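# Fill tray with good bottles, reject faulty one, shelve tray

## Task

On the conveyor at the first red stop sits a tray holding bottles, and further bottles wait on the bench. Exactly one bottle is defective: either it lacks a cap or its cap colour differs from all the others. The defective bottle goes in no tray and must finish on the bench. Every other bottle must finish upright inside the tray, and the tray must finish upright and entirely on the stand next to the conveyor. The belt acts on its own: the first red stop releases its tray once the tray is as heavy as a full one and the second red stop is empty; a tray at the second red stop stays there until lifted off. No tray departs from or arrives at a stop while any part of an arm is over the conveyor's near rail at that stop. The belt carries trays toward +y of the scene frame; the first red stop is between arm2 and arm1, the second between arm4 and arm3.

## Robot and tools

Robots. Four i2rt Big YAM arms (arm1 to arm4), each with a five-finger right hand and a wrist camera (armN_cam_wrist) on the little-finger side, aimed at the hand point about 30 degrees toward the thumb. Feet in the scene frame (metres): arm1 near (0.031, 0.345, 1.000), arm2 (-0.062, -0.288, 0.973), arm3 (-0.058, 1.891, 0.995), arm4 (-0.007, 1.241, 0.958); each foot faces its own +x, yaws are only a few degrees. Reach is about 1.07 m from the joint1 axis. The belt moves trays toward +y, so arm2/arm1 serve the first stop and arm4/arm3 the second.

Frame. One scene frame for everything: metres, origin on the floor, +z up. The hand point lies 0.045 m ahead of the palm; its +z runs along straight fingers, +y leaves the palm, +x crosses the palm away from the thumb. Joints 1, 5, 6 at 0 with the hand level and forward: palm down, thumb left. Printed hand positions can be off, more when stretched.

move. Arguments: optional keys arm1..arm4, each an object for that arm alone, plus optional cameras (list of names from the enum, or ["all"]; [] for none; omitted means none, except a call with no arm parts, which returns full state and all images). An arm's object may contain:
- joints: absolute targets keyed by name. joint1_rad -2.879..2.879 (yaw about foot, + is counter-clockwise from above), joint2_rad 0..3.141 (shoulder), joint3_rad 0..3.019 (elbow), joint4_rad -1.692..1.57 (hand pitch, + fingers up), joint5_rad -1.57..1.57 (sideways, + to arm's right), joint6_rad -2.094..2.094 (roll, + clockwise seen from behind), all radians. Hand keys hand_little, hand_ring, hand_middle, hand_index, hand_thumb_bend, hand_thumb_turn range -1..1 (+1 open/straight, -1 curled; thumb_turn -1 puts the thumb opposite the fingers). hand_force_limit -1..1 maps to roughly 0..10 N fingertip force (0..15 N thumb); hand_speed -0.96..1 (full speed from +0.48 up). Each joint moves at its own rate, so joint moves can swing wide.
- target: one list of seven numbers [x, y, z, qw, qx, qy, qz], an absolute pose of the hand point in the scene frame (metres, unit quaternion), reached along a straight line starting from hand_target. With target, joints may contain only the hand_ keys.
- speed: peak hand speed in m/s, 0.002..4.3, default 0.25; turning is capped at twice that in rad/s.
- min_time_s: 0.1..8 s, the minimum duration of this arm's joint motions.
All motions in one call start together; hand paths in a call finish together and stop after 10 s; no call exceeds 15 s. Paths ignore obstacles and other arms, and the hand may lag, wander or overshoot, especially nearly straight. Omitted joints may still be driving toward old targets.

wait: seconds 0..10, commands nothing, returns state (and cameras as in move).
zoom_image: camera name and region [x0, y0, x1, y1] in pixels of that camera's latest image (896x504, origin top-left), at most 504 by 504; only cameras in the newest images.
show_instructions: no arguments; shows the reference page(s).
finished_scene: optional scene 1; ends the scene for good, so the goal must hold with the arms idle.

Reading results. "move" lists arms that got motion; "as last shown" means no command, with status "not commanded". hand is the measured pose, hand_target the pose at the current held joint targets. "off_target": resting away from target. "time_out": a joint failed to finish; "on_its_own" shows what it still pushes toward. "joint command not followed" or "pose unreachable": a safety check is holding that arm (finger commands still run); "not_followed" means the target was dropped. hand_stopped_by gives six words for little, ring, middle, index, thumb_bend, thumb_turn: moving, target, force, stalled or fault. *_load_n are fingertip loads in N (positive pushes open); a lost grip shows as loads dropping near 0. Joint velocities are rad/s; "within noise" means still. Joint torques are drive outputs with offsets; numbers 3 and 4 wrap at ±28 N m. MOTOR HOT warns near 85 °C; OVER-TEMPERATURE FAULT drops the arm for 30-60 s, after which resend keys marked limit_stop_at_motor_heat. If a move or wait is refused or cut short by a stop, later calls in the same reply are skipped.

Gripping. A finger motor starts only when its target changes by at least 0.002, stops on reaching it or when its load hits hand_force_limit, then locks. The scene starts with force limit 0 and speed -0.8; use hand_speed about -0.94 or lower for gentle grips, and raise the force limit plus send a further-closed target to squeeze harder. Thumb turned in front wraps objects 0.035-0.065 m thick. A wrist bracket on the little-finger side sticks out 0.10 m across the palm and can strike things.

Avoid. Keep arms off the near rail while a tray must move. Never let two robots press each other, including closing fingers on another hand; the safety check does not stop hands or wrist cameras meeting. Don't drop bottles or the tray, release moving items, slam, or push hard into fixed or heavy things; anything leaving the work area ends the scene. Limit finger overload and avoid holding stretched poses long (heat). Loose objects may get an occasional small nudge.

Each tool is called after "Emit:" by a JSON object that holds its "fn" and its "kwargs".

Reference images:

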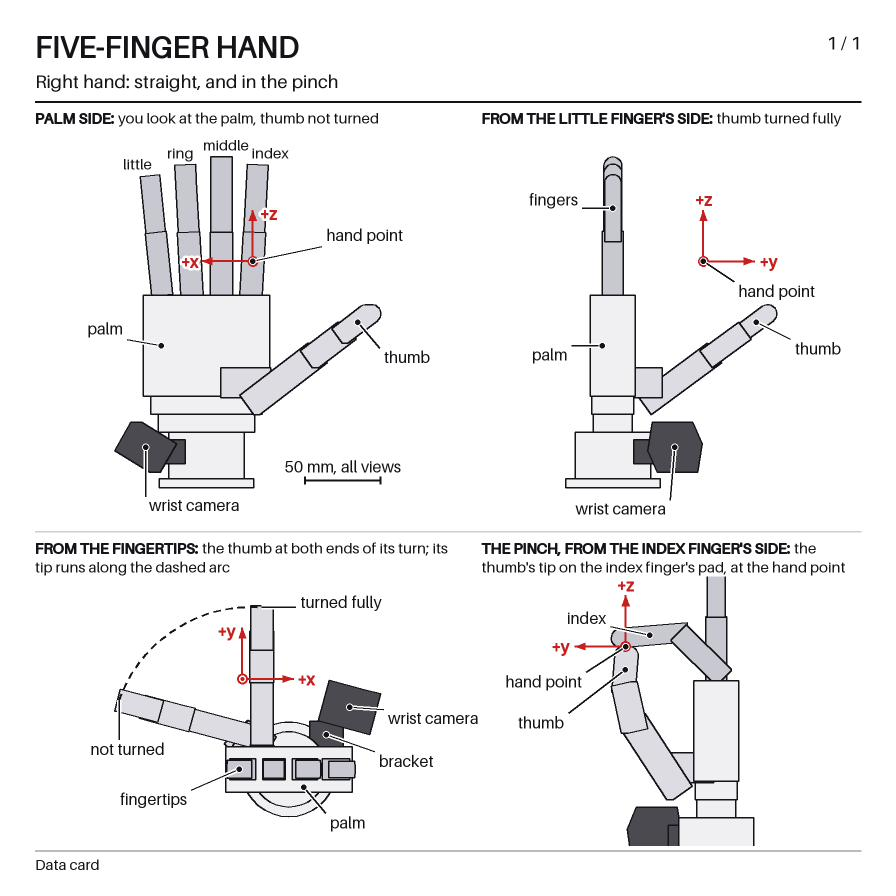

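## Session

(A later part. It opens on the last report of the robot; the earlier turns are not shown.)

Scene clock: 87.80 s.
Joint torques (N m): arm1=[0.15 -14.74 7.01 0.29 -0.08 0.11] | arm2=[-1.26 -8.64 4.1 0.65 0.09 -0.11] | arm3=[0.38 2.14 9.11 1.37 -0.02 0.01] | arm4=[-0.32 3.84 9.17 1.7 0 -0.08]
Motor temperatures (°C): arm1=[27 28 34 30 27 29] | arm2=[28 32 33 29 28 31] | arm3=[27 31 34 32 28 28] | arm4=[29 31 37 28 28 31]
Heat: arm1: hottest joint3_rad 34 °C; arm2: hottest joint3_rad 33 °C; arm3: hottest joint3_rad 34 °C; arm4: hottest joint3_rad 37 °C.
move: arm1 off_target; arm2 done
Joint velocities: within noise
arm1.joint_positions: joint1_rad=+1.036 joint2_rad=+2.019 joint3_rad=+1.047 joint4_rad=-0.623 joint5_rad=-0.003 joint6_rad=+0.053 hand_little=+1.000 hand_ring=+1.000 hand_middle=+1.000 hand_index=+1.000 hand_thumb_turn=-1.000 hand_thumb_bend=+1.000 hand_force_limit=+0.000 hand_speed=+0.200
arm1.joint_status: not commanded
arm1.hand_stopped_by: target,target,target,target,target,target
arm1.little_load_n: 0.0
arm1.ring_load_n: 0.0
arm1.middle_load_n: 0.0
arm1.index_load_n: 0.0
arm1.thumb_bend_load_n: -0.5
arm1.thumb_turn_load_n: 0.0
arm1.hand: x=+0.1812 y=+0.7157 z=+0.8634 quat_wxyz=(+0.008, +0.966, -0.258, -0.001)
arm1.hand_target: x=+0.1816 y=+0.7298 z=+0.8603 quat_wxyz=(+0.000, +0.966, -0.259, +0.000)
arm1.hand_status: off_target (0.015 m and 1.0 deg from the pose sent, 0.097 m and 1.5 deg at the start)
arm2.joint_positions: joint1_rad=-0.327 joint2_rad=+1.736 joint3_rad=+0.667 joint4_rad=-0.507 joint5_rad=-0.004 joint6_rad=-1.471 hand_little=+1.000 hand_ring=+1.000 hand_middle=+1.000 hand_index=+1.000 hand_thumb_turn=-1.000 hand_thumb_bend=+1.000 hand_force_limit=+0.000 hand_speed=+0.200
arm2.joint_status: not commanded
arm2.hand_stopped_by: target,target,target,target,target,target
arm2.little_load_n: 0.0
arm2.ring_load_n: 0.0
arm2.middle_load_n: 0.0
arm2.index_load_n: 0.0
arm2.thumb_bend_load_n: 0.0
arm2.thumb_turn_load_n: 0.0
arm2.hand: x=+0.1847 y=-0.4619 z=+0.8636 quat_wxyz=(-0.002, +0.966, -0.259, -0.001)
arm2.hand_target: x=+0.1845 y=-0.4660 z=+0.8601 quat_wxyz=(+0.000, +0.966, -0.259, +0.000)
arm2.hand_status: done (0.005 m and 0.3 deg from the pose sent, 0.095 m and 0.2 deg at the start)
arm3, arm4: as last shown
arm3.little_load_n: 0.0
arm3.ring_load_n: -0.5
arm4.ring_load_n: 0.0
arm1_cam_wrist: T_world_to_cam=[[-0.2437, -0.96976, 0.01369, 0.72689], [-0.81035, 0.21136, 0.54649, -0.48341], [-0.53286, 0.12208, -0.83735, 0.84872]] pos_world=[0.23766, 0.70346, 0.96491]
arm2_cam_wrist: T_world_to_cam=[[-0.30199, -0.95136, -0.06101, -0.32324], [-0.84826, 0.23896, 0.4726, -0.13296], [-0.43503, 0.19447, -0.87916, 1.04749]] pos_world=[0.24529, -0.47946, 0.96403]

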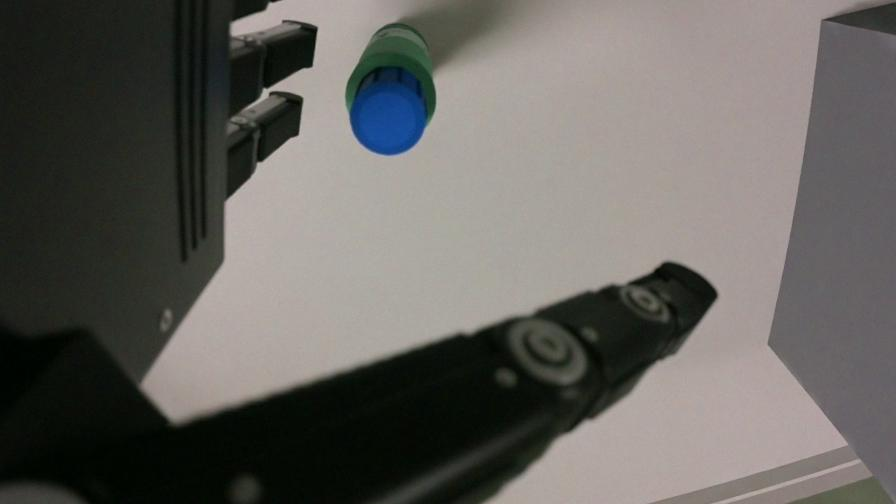

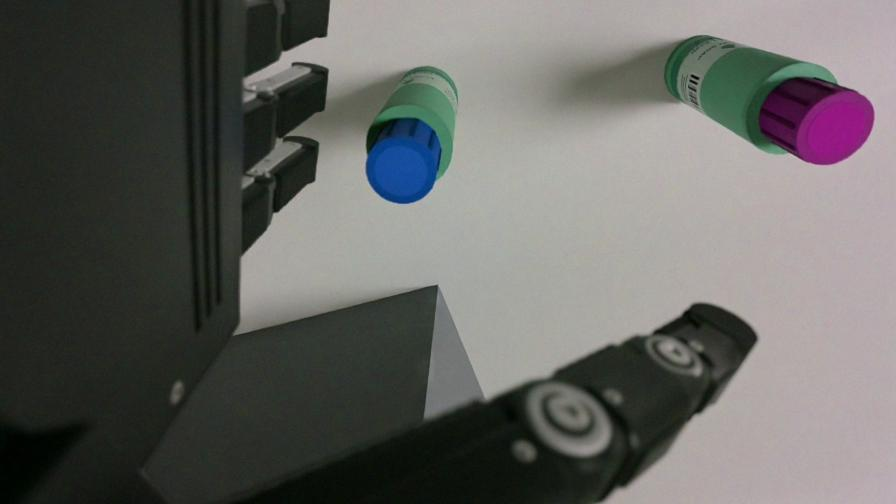

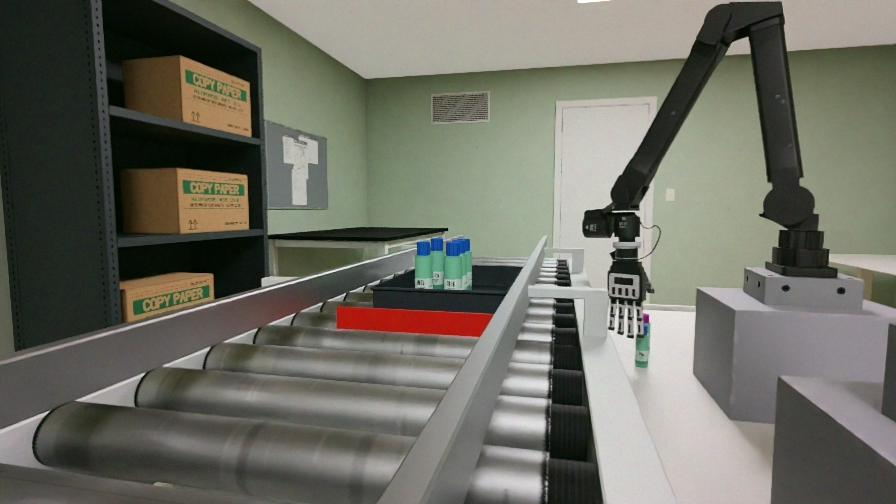

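Emit:
{"fn": "move", "kwargs": {"arm1": {"target": [0.176, 0.725, 0.802, 0, 0.9659, -0.2588, 0], "speed": 0.12}, "arm2": {"target": [0.1805, -0.466, 0.80, 0, 0.9659, -0.2588, 0], "speed": 0.12}, "cameras": ["arm1_cam_wrist", "arm2_cam_wrist", "cam_side1", "cam_station1"]}}

Scene clock: 95.60 s.
Joint torques (N m): arm1=[0.73 -15.03 5.26 0.44 -0.04 0.11] | arm2=[-1.32 -9.7 2.35 0.65 0.09 -0.09] | arm3=[0.44 2.14 9.11 1.36 -0.02 0.01] | arm4=[-0.32 3.78 9.17 1.7 0 -0.08]
Motor temperatures (°C): arm1=[27 28 34 30 27 29] | arm2=[28 32 33 29 28 31] | arm3=[27 31 34 32 28 28] | arm4=[29 31 38 28 28 31]
Heat: arm1: hottest joint3_rad 34 °C; arm2: hottest joint3_rad 33 °C; arm3: hottest joint3_rad 34 °C; arm4: hottest joint3_rad 38 °C.
move: arm1 off_target; arm2 done
Joint velocities: within noise
arm1.joint_positions: joint1_rad=+1.043 joint2_rad=+2.144 joint3_rad=+1.047 joint4_rad=-0.489 joint5_rad=-0.003 joint6_rad=+0.060 hand_little=+1.000 hand_ring=+1.000 hand_middle=+1.000 hand_index=+1.000 hand_thumb_turn=-1.000 hand_thumb_bend=+1.000 hand_force_limit=+0.000 hand_speed=+0.200
arm1.joint_status: not commanded
arm1.hand_stopped_by: target,target,target,target,target,target
arm1.little_load_n: 0.0
arm1.ring_load_n: 0.0
arm1.middle_load_n: 0.0
arm1.index_load_n: 0.0
arm1.thumb_bend_load_n: 0.0
arm1.thumb_turn_load_n: 0.0
arm1.hand: x=+0.1781 y=+0.7159 z=+0.8078 quat_wxyz=(+0.004, +0.966, -0.258, +0.000)
arm1.hand_target: x=+0.1760 y=+0.7248 z=+0.8022 quat_wxyz=(+0.000, +0.966, -0.259, +0.000)
arm1.hand_status: off_target (0.011 m and 0.5 deg from the pose sent, 0.062 m and 1.0 deg at the start)
arm2.joint_positions: joint1_rad=-0.332 joint2_rad=+1.926 joint3_rad=+0.663 joint4_rad=-0.311 joint5_rad=-0.004 joint6_rad=-1.476 hand_little=+1.000 hand_ring=+1.000 hand_middle=+1.000 hand_index=+1.000 hand_thumb_turn=-1.000 hand_thumb_bend=+1.000 hand_force_limit=+0.000 hand_speed=+0.200
arm2.joint_status: not commanded
arm2.hand_stopped_by: target,target,target,target,target,target
arm2.little_load_n: 0.0
arm2.ring_load_n: 0.0
arm2.middle_load_n: 0.0
arm2.index_load_n: 0.0
arm2.thumb_bend_load_n: 0.0
arm2.thumb_turn_load_n: 0.0
arm2.hand: x=+0.1836 y=-0.4632 z=+0.8037 quat_wxyz=(-0.001, +0.966, -0.259, +0.000)
arm2.hand_target: x=+0.1805 y=-0.4659 z=+0.8001 quat_wxyz=(+0.000, +0.966, -0.259, +0.000)
arm2.hand_status: done (0.006 m and 0.2 deg from the pose sent, 0.064 m and 0.3 deg at the start)
arm3, arm4: as last shown
arm3.little_load_n: 0.5
arm3.ring_load_n: 0.0
arm4.thumb_turn_load_n: 0.5
arm1_cam_wrist: T_world_to_cam=[[-0.24374, -0.96983, 0.0052, 0.734], [-0.81254, 0.20713, 0.54486, -0.45076], [-0.5295, 0.12858, -0.83851, 0.79622]] pos_world=[0.23425, 0.70284, 0.90942]
arm2_cam_wrist: T_world_to_cam=[[-0.30145, -0.95155, -0.06062, -0.32902], [-0.84985, 0.23931, 0.46957, -0.1024], [-0.43231, 0.19307, -0.88081, 0.99487]] pos_world=[0.24388, -0.48065, 0.90444]

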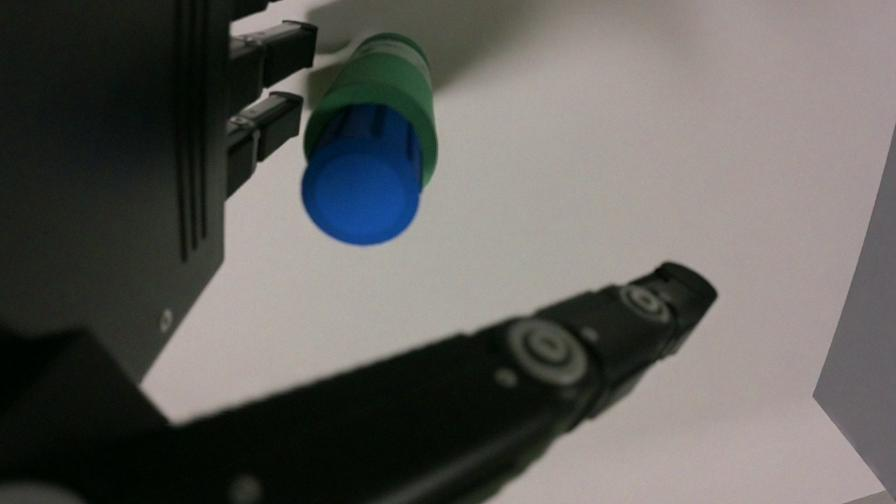

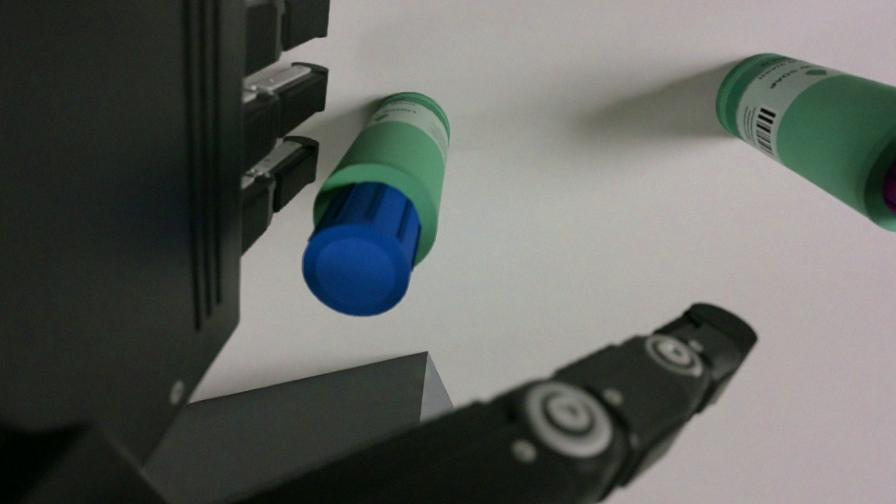

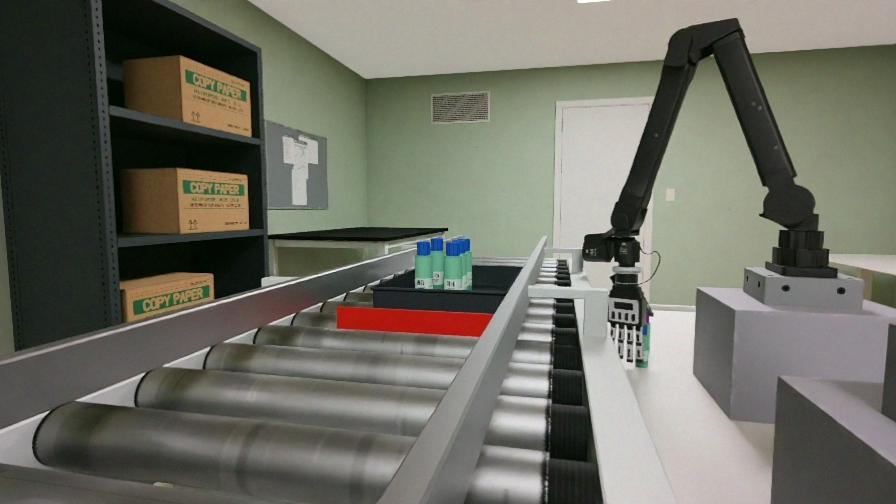

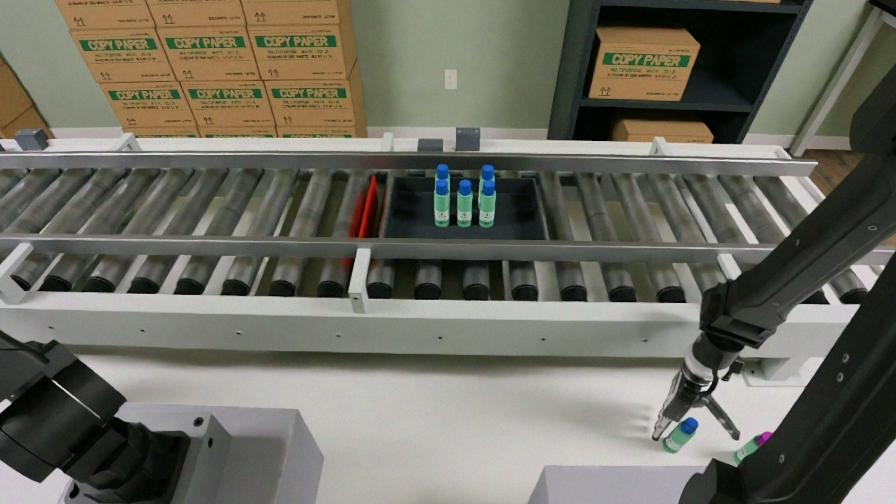

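Emit:
{"fn": "move", "kwargs": {"arm1": {"target": [0.1725, 0.719, 0.794, 0, 0.9659, -0.2588, 0], "speed": 0.08}, "arm2": {"target": [0.1725, -0.4610, 0.785, 0, 0.9659, -0.2588, 0], "speed": 0.08}, "cameras": ["arm1_cam_wrist", "arm2_cam_wrist"]}}

Scene clock: 102.13 s.
Joint torques (N m): arm1=[0.5 -15.15 3.63 0.58 -0.12 0.1] | arm2=[-1.14 -9.35 1.65 0.98 0.1 -0.08] | arm3=[0.38 2.08 9.1 1.37 -0.02 0.01] | arm4=[-0.38 3.84 9.16 1.69 0 -0.08]
Motor temperatures (°C): arm1=[27 28 33 30 27 29] | arm2=[28 32 33 29 28 31] | arm3=[27 31 34 32 28 28] | arm4=[29 31 38 28 28 31]
Heat: arm1: hottest joint3_rad 33 °C; arm2: hottest joint3_rad 33 °C; arm3: hottest joint3_rad 34 °C; arm4: hottest joint3_rad 38 °C.
move: arm1 off_target; arm2 done
Joint velocities: within noise
arm1.joint_positions: joint1_rad=+1.044 joint2_rad=+2.151 joint3_rad=+1.047 joint4_rad=-0.460 joint5_rad=-0.003 joint6_rad=+0.061 hand_little=+1.000 hand_ring=+1.000 hand_middle=+1.000 hand_index=+1.000 hand_thumb_turn=-1.000 hand_thumb_bend=+1.000 hand_force_limit=+0.000 hand_speed=+0.200
arm1.joint_status: not commanded
arm1.hand_stopped_by: target,target,target,target,target,target
arm1.little_load_n: 0.0
arm1.ring_load_n: 0.0
arm1.middle_load_n: 0.0
arm1.index_load_n: 0.0
arm1.thumb_bend_load_n: 0.0
arm1.thumb_turn_load_n: 0.0
arm1.hand: x=+0.1801 y=+0.7211 z=+0.8035 quat_wxyz=(-0.007, +0.966, -0.258, +0.003)
arm1.hand_target: x=+0.1726 y=+0.7188 z=+0.7944 quat_wxyz=(+0.000, +0.966, -0.259, +0.000)
arm1.hand_status: off_target (0.012 m and 0.8 deg from the pose sent, 0.015 m and 0.5 deg at the start)
arm2.joint_positions: joint1_rad=-0.332 joint2_rad=+1.964 joint3_rad=+0.647 joint4_rad=-0.255 joint5_rad=-0.004 joint6_rad=-1.476 hand_little=+1.000 hand_ring=+1.000 hand_middle=+1.000 hand_index=+1.000 hand_thumb_turn=-1.000 hand_thumb_bend=+1.000 hand_force_limit=+0.000 hand_speed=+0.200
arm2.joint_status: not commanded
arm2.hand_stopped_by: target,target,target,target,target,target
arm2.little_load_n: 0.0
arm2.ring_load_n: 0.0
arm2.middle_load_n: 0.5
arm2.index_load_n: 0.0
arm2.thumb_bend_load_n: 0.0
arm2.thumb_turn_load_n: 0.0
arm2.hand: x=+0.1768 y=-0.4601 z=+0.7902 quat_wxyz=(-0.001, +0.966, -0.259, +0.001)
arm2.hand_target: x=+0.1725 y=-0.4609 z=+0.7852 quat_wxyz=(+0.000, +0.966, -0.259, +0.000)
arm2.hand_status: done (0.007 m and 0.2 deg from the pose sent, 0.022 m and 0.2 deg at the start)
arm3, arm4: as last shown
arm3.little_load_n: 0.0
arm4.thumb_turn_load_n: 0.0
arm1_cam_wrist: T_world_to_cam=[[-0.24354, -0.96975, -0.0164, 0.75688], [-0.8179, 0.19626, 0.54086, -0.43583], [-0.52128, 0.14514, -0.84095, 0.78164]] pos_world=[0.23532, 0.70608, 0.90546]
arm2_cam_wrist: T_world_to_cam=[[-0.30136, -0.95159, -0.06052, -0.32897], [-0.85019, 0.23943, 0.46889, -0.10187], [-0.43169, 0.19276, -0.88118, 0.97946]] pos_world=[0.23708, -0.47745, 0.89094]

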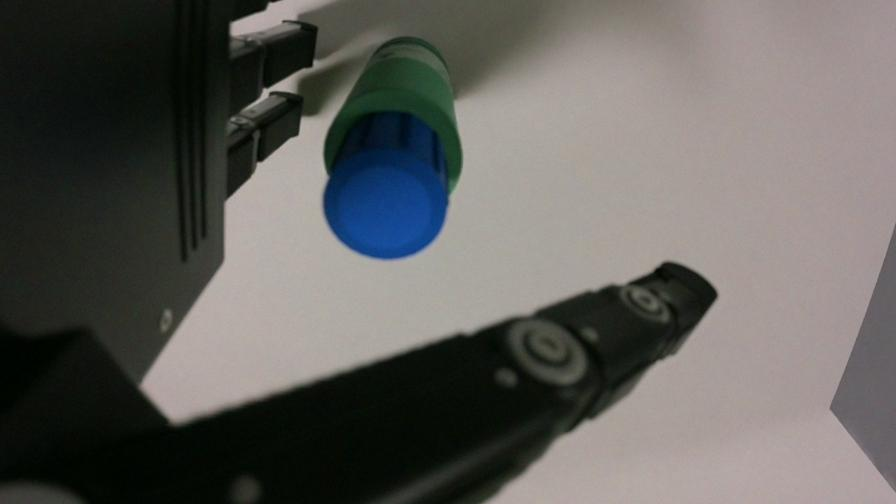

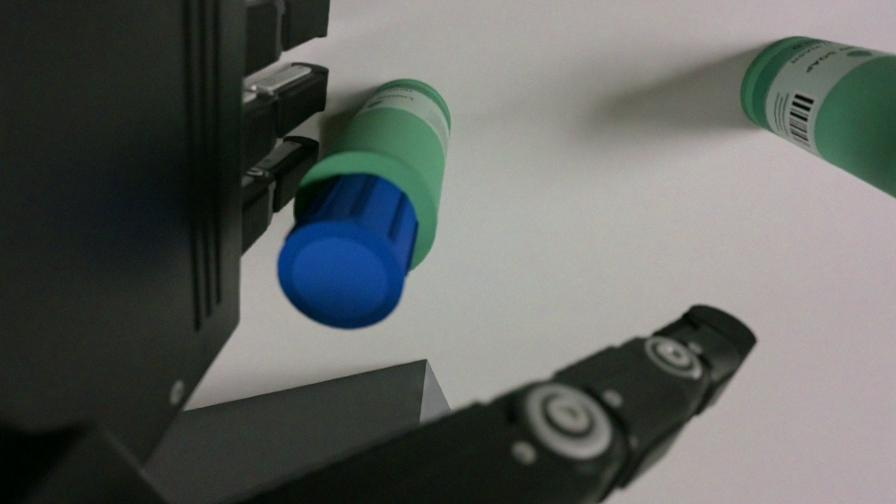

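Emit:
{"fn": "move", "kwargs": {"arm1": {"target": [0.168, 0.712, 0.785, 0, 0.9659, -0.2588, 0], "speed": 0.08}, "arm2": {"joints": {"hand_speed": -0.3, "hand_thumb_bend": 0.2}}, "cameras": ["arm1_cam_wrist", "arm2_cam_wrist"]}}

Scene clock: 108.73 s.
Joint torques (N m): arm1=[0.62 -13.74 2.39 1.01 -0.07 0.1] | arm2=[-1.08 -9.29 1.61 1.01 0.09 -0.08] | arm3=[0.38 2.08 9.13 1.36 -0.02 0.01] | arm4=[-0.32 3.84 9.16 1.69 0 -0.08]
Motor temperatures (°C): arm1=[27 28 33 30 27 29] | arm2=[28 32 33 29 28 31] | arm3=[27 31 34 32 28 28] | arm4=[29 31 38 28 28 31]
Heat: arm1: hottest joint3_rad 33 °C; arm2: hottest joint3_rad 33 °C; arm3: hottest joint3_rad 34 °C; arm4: hottest joint3_rad 38 °C.
move: arm1 off_target; arm2 done
Joint velocities: within noise
arm1.joint_positions: joint1_rad=+1.045 joint2_rad=+2.152 joint3_rad=+1.040 joint4_rad=-0.439 joint5_rad=-0.003 joint6_rad=+0.062 hand_little=+1.000 hand_ring=+1.000 hand_middle=+1.000 hand_index=+1.000 hand_thumb_turn=-1.000 hand_thumb_bend=+1.000 hand_force_limit=+0.000 hand_speed=+0.200
arm1.joint_status: not commanded
arm1.hand_stopped_by: target,target,target,target,target,target
arm1.little_load_n: 0.0
arm1.ring_load_n: 0.0
arm1.middle_load_n: -2.0
arm1.index_load_n: 0.0
arm1.thumb_bend_load_n: 0.0
arm1.thumb_turn_load_n: 0.0
arm1.hand: x=+0.1803 y=+0.7225 z=+0.8010 quat_wxyz=(-0.013, +0.966, -0.257, +0.004)
arm1.hand_target: x=+0.1682 y=+0.7116 z=+0.7860 quat_wxyz=(+0.000, +0.966, -0.259, +0.000)
arm1.hand_status: off_target (0.023 m and 1.6 deg from the pose sent, 0.024 m and 0.8 deg at the start)
arm2.joint_positions: joint1_rad=-0.332 joint2_rad=+1.964 joint3_rad=+0.647 joint4_rad=-0.255 joint5_rad=-0.004 joint6_rad=-1.476 hand_little=+1.000 hand_ring=+1.000 hand_middle=+1.000 hand_index=+1.000 hand_thumb_turn=-1.000 hand_thumb_bend=+0.200 hand_force_limit=+0.000 hand_speed=-0.300
arm2.joint_status: all done
arm2.hand_stopped_by: target,target,target,target,target,target
arm2.little_load_n: 0.0
arm2.ring_load_n: 0.0
arm2.middle_load_n: 0.0
arm2.index_load_n: 0.0
arm2.thumb_bend_load_n: 0.0
arm2.thumb_turn_load_n: 0.0
arm2.hand: x=+0.1768 y=-0.4601 z=+0.7902 quat_wxyz=(-0.001, +0.966, -0.259, +0.001)
arm2.hand_target: x=+0.1725 y=-0.4609 z=+0.7852 quat_wxyz=(+0.000, +0.966, -0.259, +0.000)
arm2.hand_status: not commanded
arm3, arm4: as last shown
arm4.middle_load_n: 0.5
arm1_cam_wrist: T_world_to_cam=[[-0.24299, -0.96957, -0.02987, 0.76878], [-0.82128, 0.18925, 0.53823, -0.42688], [-0.5162, 0.15532, -0.84227, 0.77215]] pos_world=[0.2348, 0.70624, 0.90308]
arm2_cam_wrist: T_world_to_cam=[[-0.30136, -0.95159, -0.06052, -0.32897], [-0.85019, 0.23943, 0.46889, -0.10187], [-0.43169, 0.19276, -0.88118, 0.97946]] pos_world=[0.23708, -0.47745, 0.89094]

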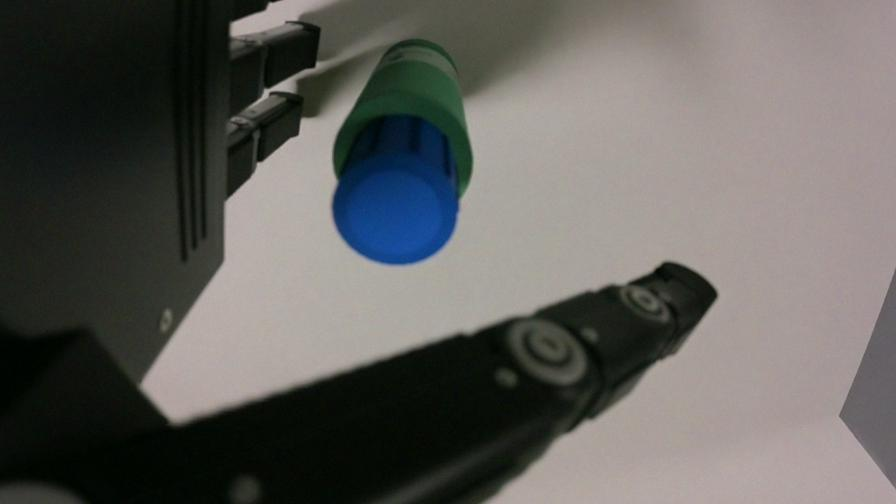

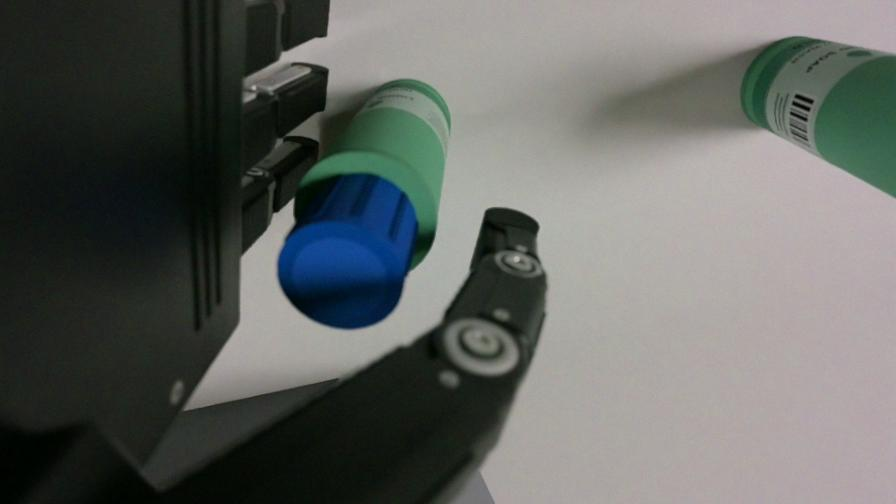

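Emit:
{"fn": "move", "kwargs": {"arm1": {"target": [0.172, 0.714, 0.812, 0, 0.9659, -0.2588, 0], "speed": 0.08}, "arm2": {"joints": {"hand_speed": -0.9, "hand_force_limit": -0.6, "hand_thumb_bend": -0.2, "hand_index": 0.6, "hand_middle": 0.6}}, "cameras": ["arm1_cam_wrist", "arm2_cam_wrist", "cam_station1"]}}

Scene clock: 114.77 s.
Joint torques (N m): arm1=[0.44 -17.61 2.84 -0.31 -0.09 0.08] | arm2=[-0.97 -9.41 1.58 0.72 0.07 -0.08] | arm3=[0.44 2.2 9.13 1.37 -0.02 0.01] | arm4=[-0.32 3.84 9.17 1.69 -0.01 -0.08]
Motor temperatures (°C): arm1=[27 29 32 30 27 29] | arm2=[28 32 32 29 28 31] | arm3=[27 31 35 32 28 28] | arm4=[29 31 38 28 28 31]
Heat: arm1: hottest joint3_rad 32 °C; arm2: hottest joint2_rad 32 °C; arm3: hottest joint3_rad 35 °C; arm4: hottest joint3_rad 38 °C.
move: arm1 done; arm2 off_target
Joint velocities: within noise
arm1.joint_positions: joint1_rad=+1.045 joint2_rad=+2.132 joint3_rad=+1.034 joint4_rad=-0.470 joint5_rad=-0.003 joint6_rad=+0.062 hand_little=+1.000 hand_ring=+1.000 hand_middle=+1.000 hand_index=+1.000 hand_thumb_turn=-1.000 hand_thumb_bend=+1.000 hand_force_limit=+0.000 hand_speed=+0.200
arm1.joint_status: not commanded
arm1.hand_stopped_by: target,target,target,target,target,target
arm1.little_load_n: 0.0
arm1.ring_load_n: 0.0
arm1.middle_load_n: 0.0
arm1.index_load_n: 0.0
arm1.thumb_bend_load_n: 0.0
arm1.thumb_turn_load_n: 0.0
arm1.hand: x=+0.1776 y=+0.7171 z=+0.8094 quat_wxyz=(-0.005, +0.966, -0.257, +0.002)
arm1.hand_target: x=+0.1719 y=+0.7139 z=+0.8119 quat_wxyz=(+0.000, +0.966, -0.259, +0.000)
arm1.hand_status: done (0.007 m and 0.6 deg from the pose sent, 0.016 m and 1.6 deg at the start)
arm2.joint_positions: joint1_rad=-0.332 joint2_rad=+1.966 joint3_rad=+0.647 joint4_rad=-0.249 joint5_rad=-0.004 joint6_rad=-1.476 hand_little=+1.000 hand_ring=+1.000 hand_middle=+0.600 hand_index=+0.600 hand_thumb_turn=-1.000 hand_thumb_bend=-0.080 hand_force_limit=-0.600 hand_speed=-0.900
arm2.joint_status: hand_thumb_bend off_target (ended at -0.080, target -0.200); the others done
arm2.hand_stopped_by: target,target,target,target,force,target
arm2.little_load_n: 0.0
arm2.ring_load_n: 0.0
arm2.middle_load_n: 1.0
arm2.index_load_n: 0.0
arm2.thumb_bend_load_n: 3.5
arm2.thumb_turn_load_n: 0.5
arm2.hand: x=+0.1778 y=-0.4606 z=+0.7895 quat_wxyz=(-0.001, +0.966, -0.259, +0.003)
arm2.hand_target: x=+0.1725 y=-0.4609 z=+0.7852 quat_wxyz=(+0.000, +0.966, -0.259, +0.000)
arm2.hand_status: not commanded
arm3, arm4: as last shown
arm4.middle_load_n: 0.0
arm1_cam_wrist: T_world_to_cam=[[-0.24324, -0.96989, -0.01236, 0.74925], [-0.81698, 0.19799, 0.54162, -0.44235], [-0.52286, 0.14184, -0.84053, 0.78808]] pos_world=[0.23292, 0.70249, 0.91125]
arm2_cam_wrist: T_world_to_cam=[[-0.30117, -0.9517, -0.05964, -0.33008], [-0.85204, 0.24049, 0.46496, -0.09664], [-0.42816, 0.19084, -0.88332, 0.97959]] pos_world=[0.23767, -0.47785, 0.89055]

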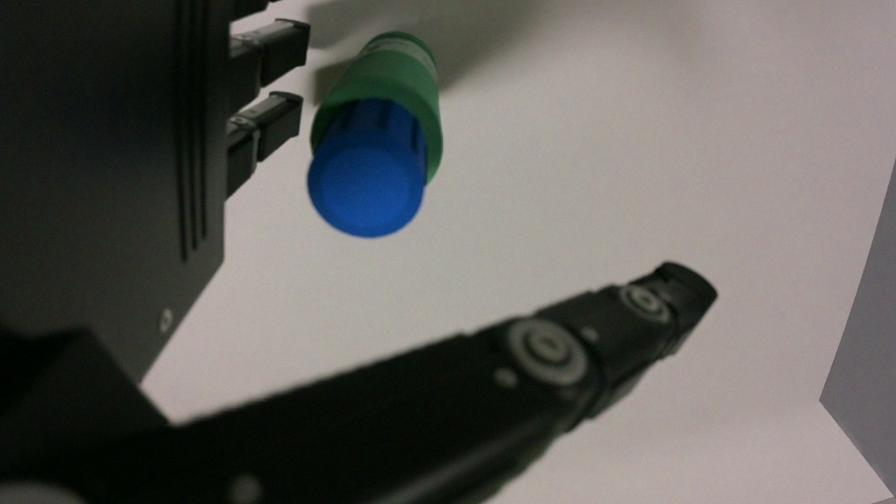

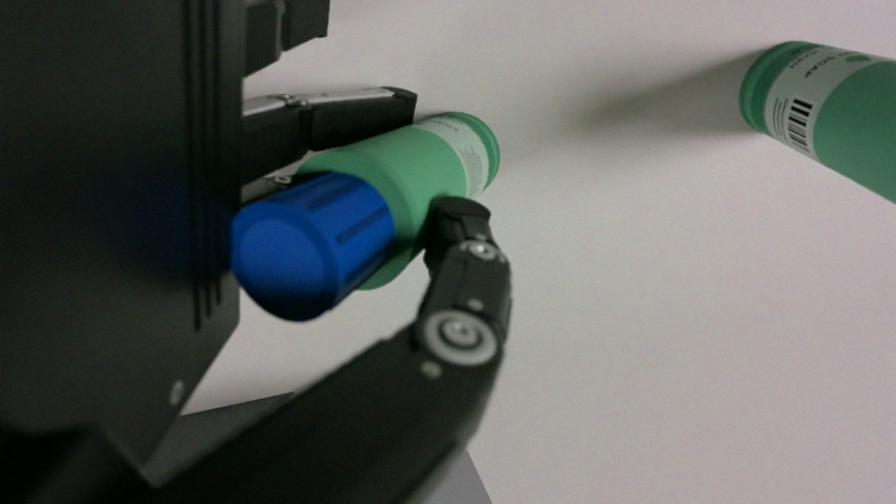

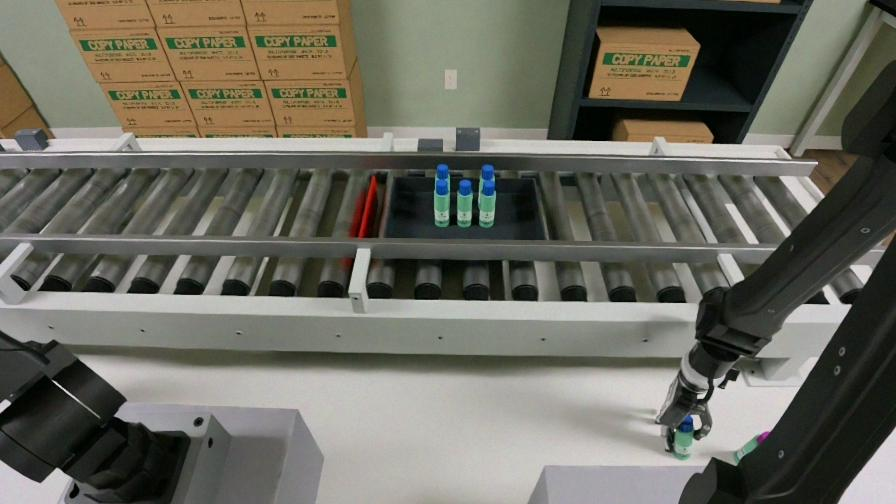

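Emit:
{"fn": "move", "kwargs": {"arm2": {"joints": {"hand_speed": -0.8, "hand_index": 0.87, "hand_middle": 0.87}}, "cameras": ["arm2_cam_wrist"]}}

Scene clock: 118.20 s.
Joint torques (N m): arm1=[0.15 -17.73 2.95 -0.25 -0.07 0.05] | arm2=[-1.08 -9.41 1.62 0.65 0.03 -0.07] | arm3=[0.44 2.14 9.13 1.35 -0.03 0.01] | arm4=[-0.32 3.84 9.16 1.69 0 -0.08]
Motor temperatures (°C): arm1=[27 29 32 30 27 29] | arm2=[28 32 32 29 28 31] | arm3=[27 31 35 32 28 28] | arm4=[29 31 38 28 28 31]
Heat: arm1: hottest joint3_rad 32 °C; arm2: hottest joint2_rad 32 °C; arm3: hottest joint3_rad 35 °C; arm4: hottest joint3_rad 38 °C.
move: arm2 done
Joint velocities: within noise
arm1: as last shown
arm1.little_load_n: -0.5
arm2.joint_positions: joint1_rad=-0.332 joint2_rad=+1.966 joint3_rad=+0.647 joint4_rad=-0.249 joint5_rad=-0.003 joint6_rad=-1.476 hand_little=+1.000 hand_ring=+1.000 hand_middle=+0.870 hand_index=+0.870 hand_thumb_turn=-1.000 hand_thumb_bend=-0.081 hand_force_limit=-0.600 hand_speed=-0.800
arm2.joint_status: all done
arm2.hand_stopped_by: target,target,target,target,force,target
arm2.little_load_n: 0.0
arm2.ring_load_n: 0.0
arm2.middle_load_n: 0.0
arm2.index_load_n: 0.0
arm2.thumb_bend_load_n: 1.0
arm2.thumb_turn_load_n: 0.0
arm2.hand: x=+0.1777 y=-0.4608 z=+0.7895 quat_wxyz=(+0.000, +0.966, -0.259, +0.003)
arm2.hand_target: x=+0.1725 y=-0.4609 z=+0.7852 quat_wxyz=(+0.000, +0.966, -0.259, +0.000)
arm2.hand_status: not commanded
arm3.joint_positions: joint1_rad=+0.072 joint2_rad=+0.643 joint3_rad=+1.371 joint4_rad=-1.301 joint5_rad=+0.086 joint6_rad=-1.361 hand_little=+1.000 hand_ring=+1.000 hand_middle=+1.000 hand_index=+1.000 hand_thumb_turn=+1.000 hand_thumb_bend=+1.000 hand_force_limit=+0.000 hand_speed=-0.800
arm3.joint_status: not commanded
arm3.hand_stopped_by: target,target,target,target,target,target
arm3.little_load_n: 0.0
arm3.ring_load_n: 0.0
arm3.middle_load_n: 0.0
arm3.index_load_n: 0.0
arm3.thumb_bend_load_n: 0.0
arm3.thumb_turn_load_n: 0.0
arm3.hand: x=+0.1802 y=+1.8203 z=+1.4849 quat_wxyz=(-0.002, +0.868, -0.121, +0.482)
arm3.hand_target: x=+0.1796 y=+1.8204 z=+1.4963 quat_wxyz=(-0.004, +0.861, -0.121, +0.494)
arm3.hand_status: not commanded
arm4.joint_positions: joint1_rad=+0.175 joint2_rad=+0.554 joint3_rad=+1.417 joint4_rad=-1.265 joint5_rad=+0.099 joint6_rad=-1.248 hand_little=+1.000 hand_ring=+1.000 hand_middle=+1.000 hand_index=+1.000 hand_thumb_turn=+1.000 hand_thumb_bend=+1.000 hand_force_limit=+0.000 hand_speed=-0.800
arm4.joint_status: not commanded
arm4.hand_stopped_by: target,target,target,target,target,target
arm4.little_load_n: -0.5
arm4.ring_load_n: 0.0
arm4.middle_load_n: 0.0
arm4.index_load_n: 0.0
arm4.thumb_bend_load_n: 0.0
arm4.thumb_turn_load_n: 0.0
arm4.hand: x=+0.2094 y=+1.2313 z=+1.4892 quat_wxyz=(-0.121, +0.832, -0.050, +0.540)
arm4.hand_target: x=+0.2070 y=+1.2307 z=+1.4962 quat_wxyz=(-0.123, +0.827, -0.051, +0.546)
arm4.hand_status: not commanded
arm2_cam_wrist: T_world_to_cam=[[-0.30116, -0.95178, -0.05844, -0.33128], [-0.85182, 0.24097, 0.46511, -0.09657], [-0.4286, 0.18985, -0.88332, 0.97924]] pos_world=[0.23768, -0.47794, 0.89055]

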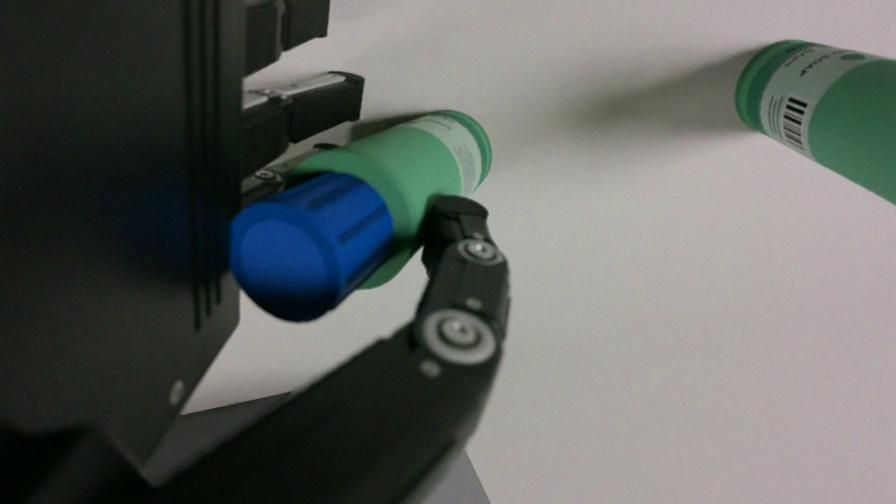

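Emit:
{"fn": "move", "kwargs": {"arm2": {"joints": {"hand_speed": -0.88, "hand_force_limit": -0.5, "hand_index": 0.45, "hand_middle": 0.45, "hand_thumb_bend": -0.25}}, "cameras": ["arm2_cam_wrist", "cam_station1"]}}

Scene clock: 123.50 s.
Joint torques (N m): arm1=[0.5 -17.85 2.81 -0.24 -0.07 0.02] | arm2=[-1.08 -9.52 1.62 0.68 0.03 -0.08] | arm3=[0.56 2.14 9.11 1.37 -0.02 0.02] | arm4=[-0.32 3.84 9.16 1.7 -0.01 -0.08]
Motor temperatures (°C): arm1=[27 29 32 30 27 29] | arm2=[28 32 32 29 28 31] | arm3=[27 31 35 32 28 28] | arm4=[29 31 38 28 28 31]
Heat: arm1: hottest joint3_rad 32 °C; arm2: hottest joint2_rad 32 °C; arm3: hottest joint3_rad 35 °C; arm4: hottest joint3_rad 38 °C.
move: arm2 off_target
Joint velocities: within noise
arm1, arm3, arm4: as last shown
arm1.little_load_n: 0.0
arm2.joint_positions: joint1_rad=-0.332 joint2_rad=+1.966 joint3_rad=+0.647 joint4_rad=-0.249 joint5_rad=-0.003 joint6_rad=-1.476 hand_little=+1.000 hand_ring=+1.000 hand_middle=+0.727 hand_index=+0.694 hand_thumb_turn=-1.000 hand_thumb_bend=-0.152 hand_force_limit=-0.500 hand_speed=-0.880
arm2.joint_status: hand_middle off_target (ended at +0.727, target +0.450); hand_index off_target (ended at +0.694, target +0.450); hand_thumb_bend off_target (ended at -0.152, target -0.250); the others done
arm2.hand_stopped_by: target,target,force,force,force,target
arm2.little_load_n: 0.0
arm2.ring_load_n: 0.5
arm2.middle_load_n: 0.5
arm2.index_load_n: 2.5
arm2.thumb_bend_load_n: 5.0
arm2.thumb_turn_load_n: 0.0
arm2.hand: x=+0.1777 y=-0.4608 z=+0.7895 quat_wxyz=(+0.000, +0.966, -0.259, +0.003)
arm2.hand_target: x=+0.1725 y=-0.4609 z=+0.7852 quat_wxyz=(+0.000, +0.966, -0.259, +0.000)
arm2.hand_status: not commanded
arm4.little_load_n: 0.0
arm2_cam_wrist: T_world_to_cam=[[-0.30116, -0.95178, -0.05844, -0.33128], [-0.85182, 0.24097, 0.46511, -0.09657], [-0.4286, 0.18985, -0.88332, 0.97924]] pos_world=[0.23768, -0.47794, 0.89055]

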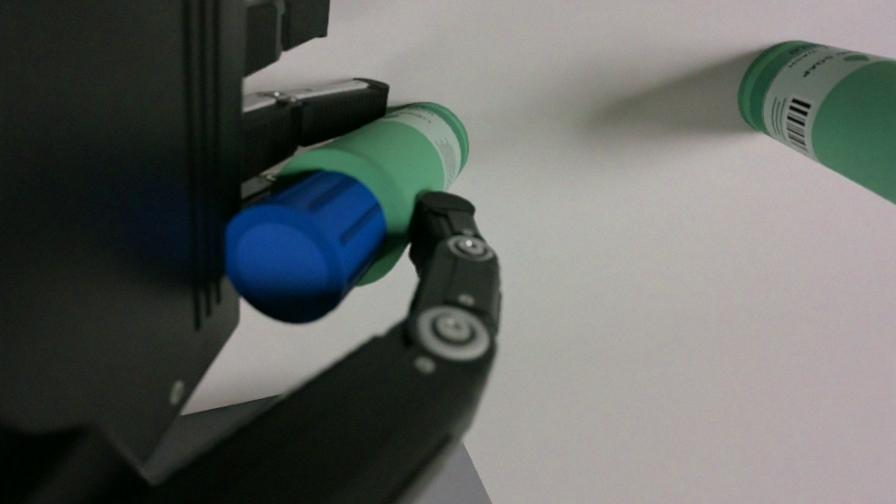

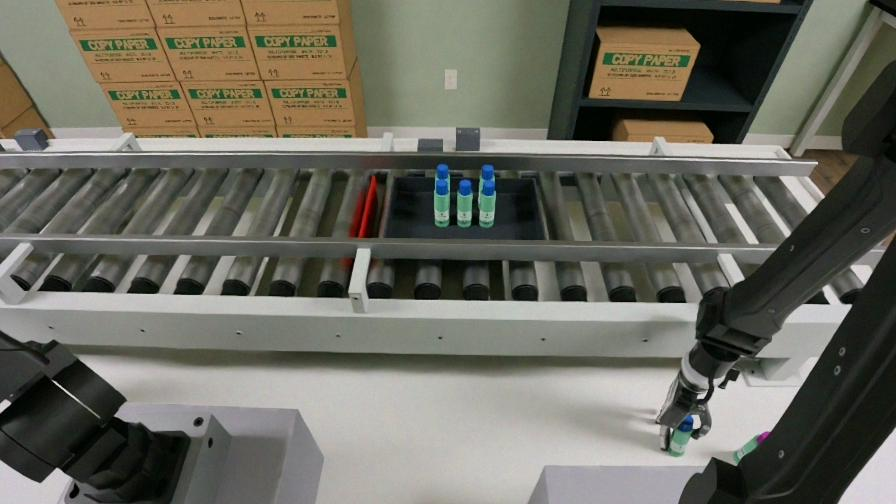

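Emit:
{"fn": "move", "kwargs": {"arm1": {"target": [0.167, 0.706, 0.810, 0, 0.9659, -0.2588, 0], "speed": 0.08, "joints": {"hand_speed": -0.3, "hand_thumb_bend": 0.2}}, "arm2": {"target": [0.176, -0.461, 0.90, 0, 0.9659, -0.2588, 0], "speed": 0.12}, "cameras": ["arm1_cam_wrist", "arm2_cam_wrist"]}}

Scene clock: 129.57 s.
Joint torques (N m): arm1=[0.44 -17.67 2.62 0.29 -0.11 0.08] | arm2=[-0.79 -9.88 6.04 -0.58 0.03 -0.03] | arm3=[0.44 2.14 9.14 1.35 -0.02 0.02] | arm4=[-0.38 3.84 9.17 1.7 0 -0.08]
Motor temperatures (°C): arm1=[27 29 32 30 27 29] | arm2=[28 32 32 29 28 31] | arm3=[27 31 35 32 28 28] | arm4=[29 31 38 28 28 31]
Heat: arm1: hottest joint3_rad 32 °C; arm2: hottest joint2_rad 32 °C; arm3: hottest joint3_rad 35 °C; arm4: hottest joint3_rad 38 °C.
move: arm1 done; arm2 off_target
Joint velocities: within noise
arm1.joint_positions: joint1_rad=+1.045 joint2_rad=+2.127 joint3_rad=+1.006 joint4_rad=-0.466 joint5_rad=-0.003 joint6_rad=+0.062 hand_little=+1.000 hand_ring=+1.000 hand_middle=+1.000 hand_index=+1.000 hand_thumb_turn=-1.000 hand_thumb_bend=+0.200 hand_force_limit=+0.000 hand_speed=-0.300
arm1.joint_status: all done
arm1.hand_stopped_by: target,target,target,target,target,target
arm1.little_load_n: 0.0
arm1.ring_load_n: 0.0
arm1.middle_load_n: 0.0
arm1.index_load_n: 0.0
arm1.thumb_bend_load_n: 0.0
arm1.thumb_turn_load_n: 0.0
arm1.hand: x=+0.1714 y=+0.7045 z=+0.8080 quat_wxyz=(+0.005, +0.966, -0.257, +0.000)
arm1.hand_target: x=+0.1670 y=+0.7060 z=+0.8100 quat_wxyz=(+0.000, +0.966, -0.259, +0.000)
arm1.hand_status: done (0.005 m and 0.6 deg from the pose sent, 0.016 m and 0.6 deg at the start)
arm2.joint_positions: joint1_rad=-0.332 joint2_rad=+1.627 joint3_rad=+0.635 joint4_rad=-0.604 joint5_rad=-0.003 joint6_rad=-1.476 hand_little=+1.000 hand_ring=+1.000 hand_middle=+0.727 hand_index=+0.694 hand_thumb_turn=-1.000 hand_thumb_bend=-0.152 hand_force_limit=-0.500 hand_speed=-0.880
arm2.joint_status: not commanded
arm2.hand_stopped_by: target,target,force,force,force,target
arm2.little_load_n: 0.0
arm2.ring_load_n: 0.0
arm2.middle_load_n: 0.0
arm2.index_load_n: 2.0
arm2.thumb_bend_load_n: 5.0
arm2.thumb_turn_load_n: 0.5
arm2.hand: x=+0.1654 y=-0.4551 z=+0.8916 quat_wxyz=(-0.003, +0.966, -0.259, -0.011)
arm2.hand_target: x=+0.1758 y=-0.4609 z=+0.8999 quat_wxyz=(+0.000, +0.966, -0.259, +0.000)
arm2.hand_status: off_target (0.015 m and 1.3 deg from the pose sent, 0.110 m and 0.3 deg at the start)
arm3, arm4: as last shown
arm1_cam_wrist: T_world_to_cam=[[-0.2433, -0.96993, 0.00595, 0.7207], [-0.81245, 0.20713, 0.545, -0.45417], [-0.52984, 0.12777, -0.83842, 0.79493]] pos_world=[0.22755, 0.69154, 0.90972]
arm2_cam_wrist: T_world_to_cam=[[-0.30283, -0.95102, -0.06203, -0.3197], [-0.83924, 0.23526, 0.49024, -0.18308], [-0.45164, 0.20051, -0.86938, 1.05924]] pos_world=[0.22793, -0.47337, 0.9908]

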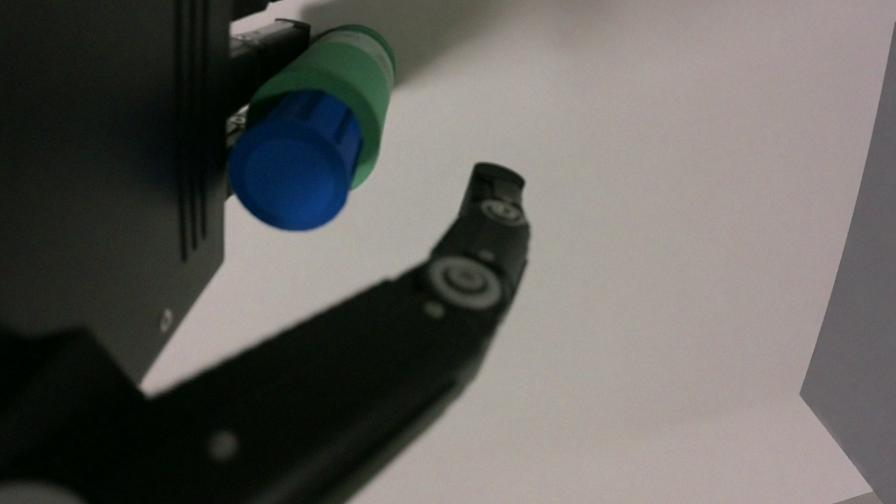

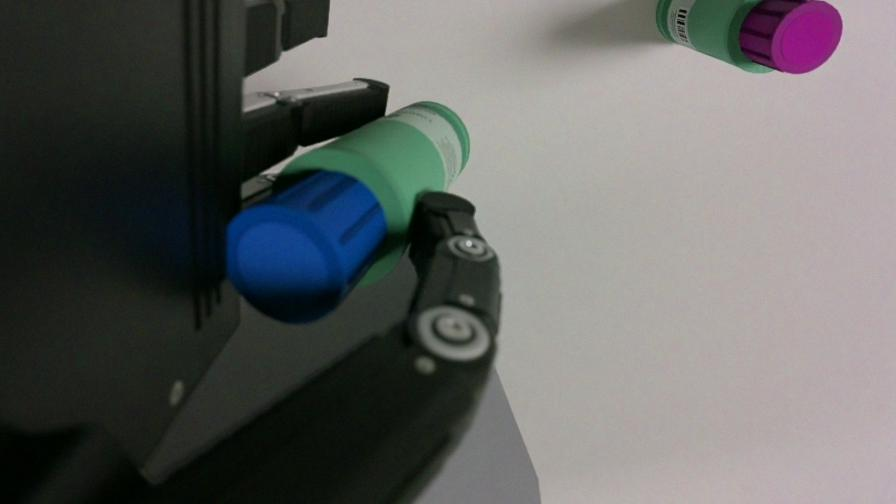

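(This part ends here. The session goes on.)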